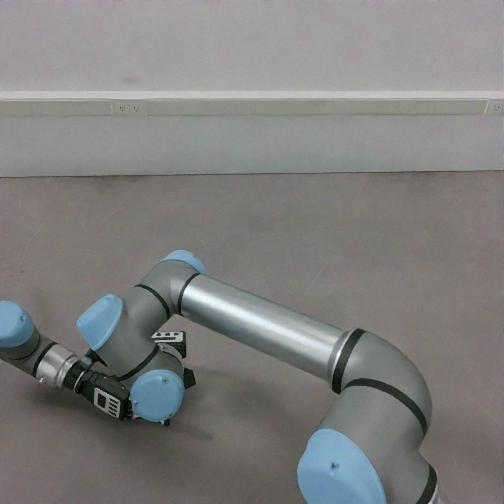

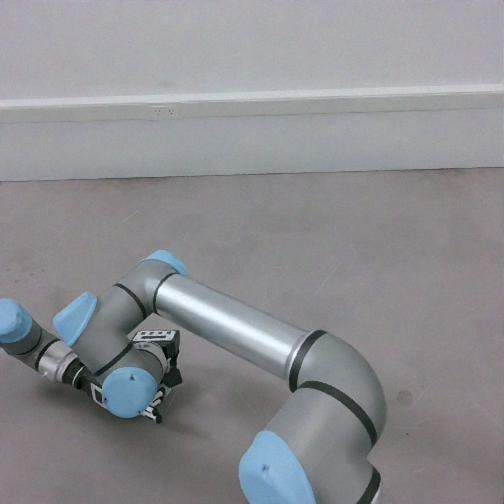

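Scaled by 5.040.

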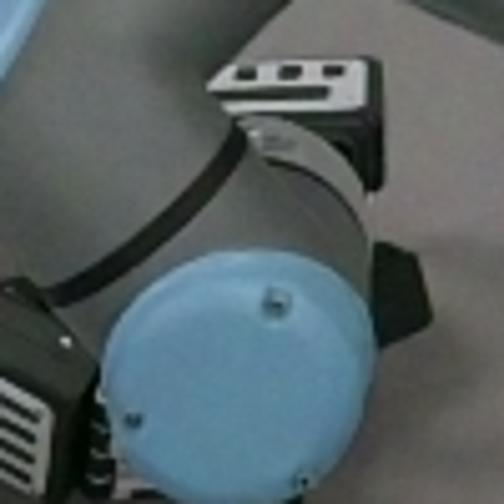

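Call:
move --pt "0 0 0 0 0 0 1 1 -0.4 -0.4 1 -0.8 0.4 -0.95 0 0 0 0 0 0 -1 -1 -0.1 -0.1 0.5 -1 -0.85 -0.9" --pt "0 0 0 0 0 0 1 1 -0.4 -0.4 1 -0.8 0.4 -0.95 0 0 0 0 0 0 -1 -1 -0.2 -0.2 0.4 -1 -0.25 -0.95" --speed 0.1

Scene clock: 366.57 s.
left_arm: end_effector_position=(+0.4241, +0.1367, +0.0200) hand_measured=(+1.000, +1.000, +0.014, +0.026, +1.000, -0.800) hand_load_n=(+0.0, +0.0, +8.5, +6.5, +1.0, -2.0) hand_stopped_by=(target, target, force, force, target, target) hand_force_limit=0.40 hand_speed=-0.95 end_effector_quat_wxyz=(+0.322, +0.664, +0.383, -0.556) | right_arm: end_effector_position=(+0.4497, +0.1418, +0.0741) hand_measured=(-1.000, -1.000, +0.118, +0.100, +0.814, -1.000) hand_load_n=(+0.0, +0.0, +4.5, +3.5, +5.5, +0.5) hand_stopped_by=(target, target, force, force, force, target) hand_force_limit=-0.25 hand_speed=-0.95 end_effector_quat_wxyz=(-0.330, +0.626, -0.625, +0.330)
Joint positions: left_arm=[3.195 -2.228 -1.829 4.383 0.575 4.436] | right_arm=[0.944 -0.544 0.674 0.715 2.285 -2.506]
Joint torques (N m): left_arm=[0.72 45.14 2.13 0.42 0.01 -0.35] | right_arm=[-2.31 -66.04 -14.4 0.22 2.61 1.89]
Wrist force (N, zeroed by zero_wrist_force): left_arm=[-0.2 -3.3 1.3] | right_arm=[-0.2 -2.8 2.1]
Wrist torque (N m, zeroed by zero_wrist_force): left_arm=[-0.29 0.10 0.11] | right_arm=[-0.29 -0.10 0.05]
Wrist force, peak (N, zeroed by zero_wrist_force): left_arm=[0.1 -4.7 1.7] | right_arm=[-0.3 -4.0 2.0]
Hand target: left_arm +0.4241, +0.1367, +0.0200; +0.322, +0.664, +0.383, -0.556 | right_arm +0.4497, +0.1418, +0.0741; -0.330, +0.626, -0.625, +0.330
Off the commanded pose: left_arm 0.000 m, 0 deg | right_arm 0.000 m, 0 deg.
move: done

Call:
move --pt "0 0 0 0 0 0 1 1 -0.4 -0.4 1 -0.8 0.4 -0.95 -0.0026 0.0024 0.0001 0 0 0.0556 -1 -1 -0.2 -0.2 0.4 -1 -0.25 -0.95" --pt "0 0 0 0 0 0 1 1 -0.4 -0.4 1 -0.8 0.4 -0.95 -0.0061 0.0041 0.0003 0 0 0.1111 -1 -1 -0.2 -0.2 0.4 -1 -0.25 -0.95" --pt "0 0 0 0 0 0 1 1 -0.4 -0.4 1 -0.8 0.4 -0.95 -0.0098 0.0053 0.0004 0 0 0.1667 -1 -1 -0.2 -0.2 0.4 -1 -0.25 -0.95" --pt "0 0 0 0 0 0 1 1 -0.4 -0.4 1 -0.8 0.4 -0.95 -0.0137 0.0058 0.0006 0 0 0.2222 -1 -1 -0.2 -0.2 0.4 -1 -0.25 -0.95" --pt "0 0 0 0 0 0 1 1 -0.4 -0.4 1 -0.8 0.4 -0.95 -0.0175 0.0056 0.0007 0 0 0.2778 -1 -1 -0.2 -0.2 0.4 -1 -0.25 -0.95" --speed 0.13 --blend '[0.001,0.001,0.001,0.001,0]'

Call:
move --pt "0 0 0 0 0 0 1 1 -0.4 -0.4 1 -0.8 0.4 -0.95 -0.0038 -0.0008 0.0001 0 0 0.0556 -1 -1 -0.2 -0.2 0.4 -1 -0.25 -0.95" --pt "0 0 0 0 0 0 1 1 -0.4 -0.4 1 -0.8 0.4 -0.95 -0.0074 -0.0023 0.0003 0 0 0.1111 -1 -1 -0.2 -0.2 0.4 -1 -0.25 -0.95" --pt "0 0 0 0 0 0 1 1 -0.4 -0.4 1 -0.8 0.4 -0.95 -0.0107 -0.0044 0.0004 0 0 0.1667 -1 -1 -0.2 -0.2 0.4 -1 -0.25 -0.95" --pt "0 0 0 0 0 0 1 1 -0.4 -0.4 1 -0.8 0.4 -0.95 -0.0136 -0.0071 0.0005 0 0 0.2222 -1 -1 -0.2 -0.2 0.4 -1 -0.25 -0.95" --speed 0.13 --blend '[0.001,0.001,0.001,0]' --cameras '["cam_head_left"]'

Call:
zoom_image --camera "cam_head_left" --region '[110, 320, 210, 420]'

Scene clock: 370.93 s.
left_arm: end_effector_position=(+0.4241, +0.1367, +0.0200) hand_measured=(+1.000, +1.000, +0.014, +0.026, +1.000, -0.800) hand_load_n=(+0.0, +0.0, +7.5, +6.0, +1.0, +0.0) hand_stopped_by=(target, target, force, force, target, target) hand_force_limit=0.40 hand_speed=-0.95 end_effector_quat_wxyz=(+0.322, +0.664, +0.383, -0.556) | right_arm: end_effector_position=(+0.4393, +0.1451, +0.0745) hand_measured=(-1.000, -1.000, +0.118, +0.100, +0.814, -1.000) hand_load_n=(+0.0, +0.0, +4.0, +3.0, +6.5, +0.0) hand_stopped_by=(target, target, force, force, force, target) hand_force_limit=-0.25 hand_speed=-0.95 end_effector_quat_wxyz=(-0.438, +0.831, -0.302, +0.160)
Joint positions: left_arm=[3.195 -2.228 -1.829 4.383 0.575 4.436] | right_arm=[0.734 -0.793 1.097 0.302 1.436 -3.236]
Joint torques (N m): left_arm=[0.99 44.89 1.71 0.43 -0.05 -0.45] | right_arm=[6.2 -41.73 -15.97 -1.24 -1.2 1.23]
Wrist force (N, zeroed by zero_wrist_force): left_arm=[0.0 -1.2 -0.1] | right_arm=[0.6 -0.6 0.0]
Wrist torque (N m, zeroed by zero_wrist_force): left_arm=[-0.16 0.03 0.00] | right_arm=[-0.10 -0.10 -0.01]
Wrist force, peak (N, zeroed by zero_wrist_force): left_arm=[-0.6 -3.7 1.6] | right_arm=[-0.1 -3.0 1.9]
Hand target: left_arm +0.4241, +0.1367, +0.0200; +0.322, +0.664, +0.383, -0.556 | right_arm +0.4392, +0.1451, +0.0745; -0.438, +0.831, -0.302, +0.160
Off the commanded pose: left_arm 0.000 m, 0 deg | right_arm 0.000 m, 0 deg.
move: done

Scene clock: 374.10 s.
left_arm: end_effector_position=(+0.4241, +0.1367, +0.0200) hand_measured=(+1.000, +1.000, +0.014, +0.026, +1.000, -0.800) hand_load_n=(+0.0, +0.0, +6.5, +7.0, +1.0, +0.5) hand_stopped_by=(target, target, force, force, target, target) hand_force_limit=0.40 hand_speed=-0.95 end_effector_quat_wxyz=(+0.322, +0.664, +0.383, -0.556) | right_arm: end_effector_position=(+0.4311, +0.1408, +0.0747) hand_measured=(-1.000, -1.000, +0.118, +0.100, +0.814, -1.000) hand_load_n=(+0.0, +0.0, +4.0, +3.0, +6.5, +0.0) hand_stopped_by=(target, target, force, force, force, target) hand_force_limit=-0.25 hand_speed=-0.95 end_effector_quat_wxyz=(-0.466, +0.885, +0.000, +0.000)
Joint positions: left_arm=[3.195 -2.228 -1.829 4.383 0.575 4.436] | right_arm=[0.601 -0.554 0.703 0.75 0.806 -3.859]
Joint torques (N m): left_arm=[1.27 45 0.65 0.48 0.02 -0.36] | right_arm=[7.17 -63.71 -20.41 1.73 -0.33 0.24]
Wrist force (N, zeroed by zero_wrist_force): left_arm=[0.5 -1.7 -0.3] | right_arm=[1.0 -1.1 -1.0]
Wrist torque (N m, zeroed by zero_wrist_force): left_arm=[-0.19 -0.03 0.01] | right_arm=[-0.16 -0.09 -0.03]
Wrist force, peak (N, zeroed by zero_wrist_force): left_arm=[0.4 -2.0 -1.1] | right_arm=[1.2 -1.4 -1.0]
Hand target: left_arm +0.4241, +0.1367, +0.0200; +0.322, +0.664, +0.383, -0.556 | right_arm +0.4311, +0.1409, +0.0748; -0.466, +0.885, +0.000, +0.000
Off the commanded pose: left_arm 0.000 m, 0 deg | right_arm 0.000 m, 0 deg.
move: done

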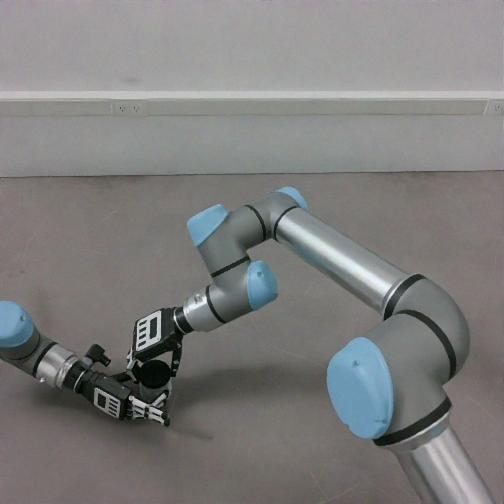

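Scaled by 5.040.

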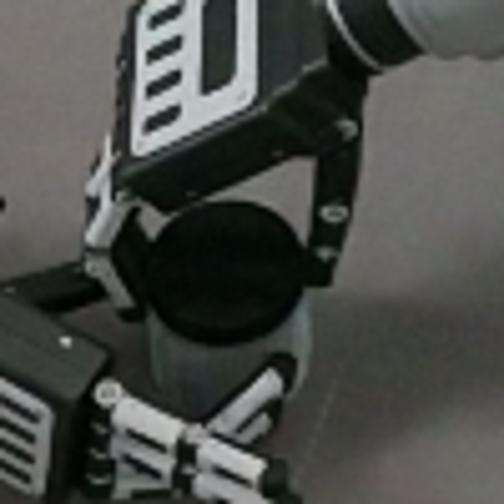

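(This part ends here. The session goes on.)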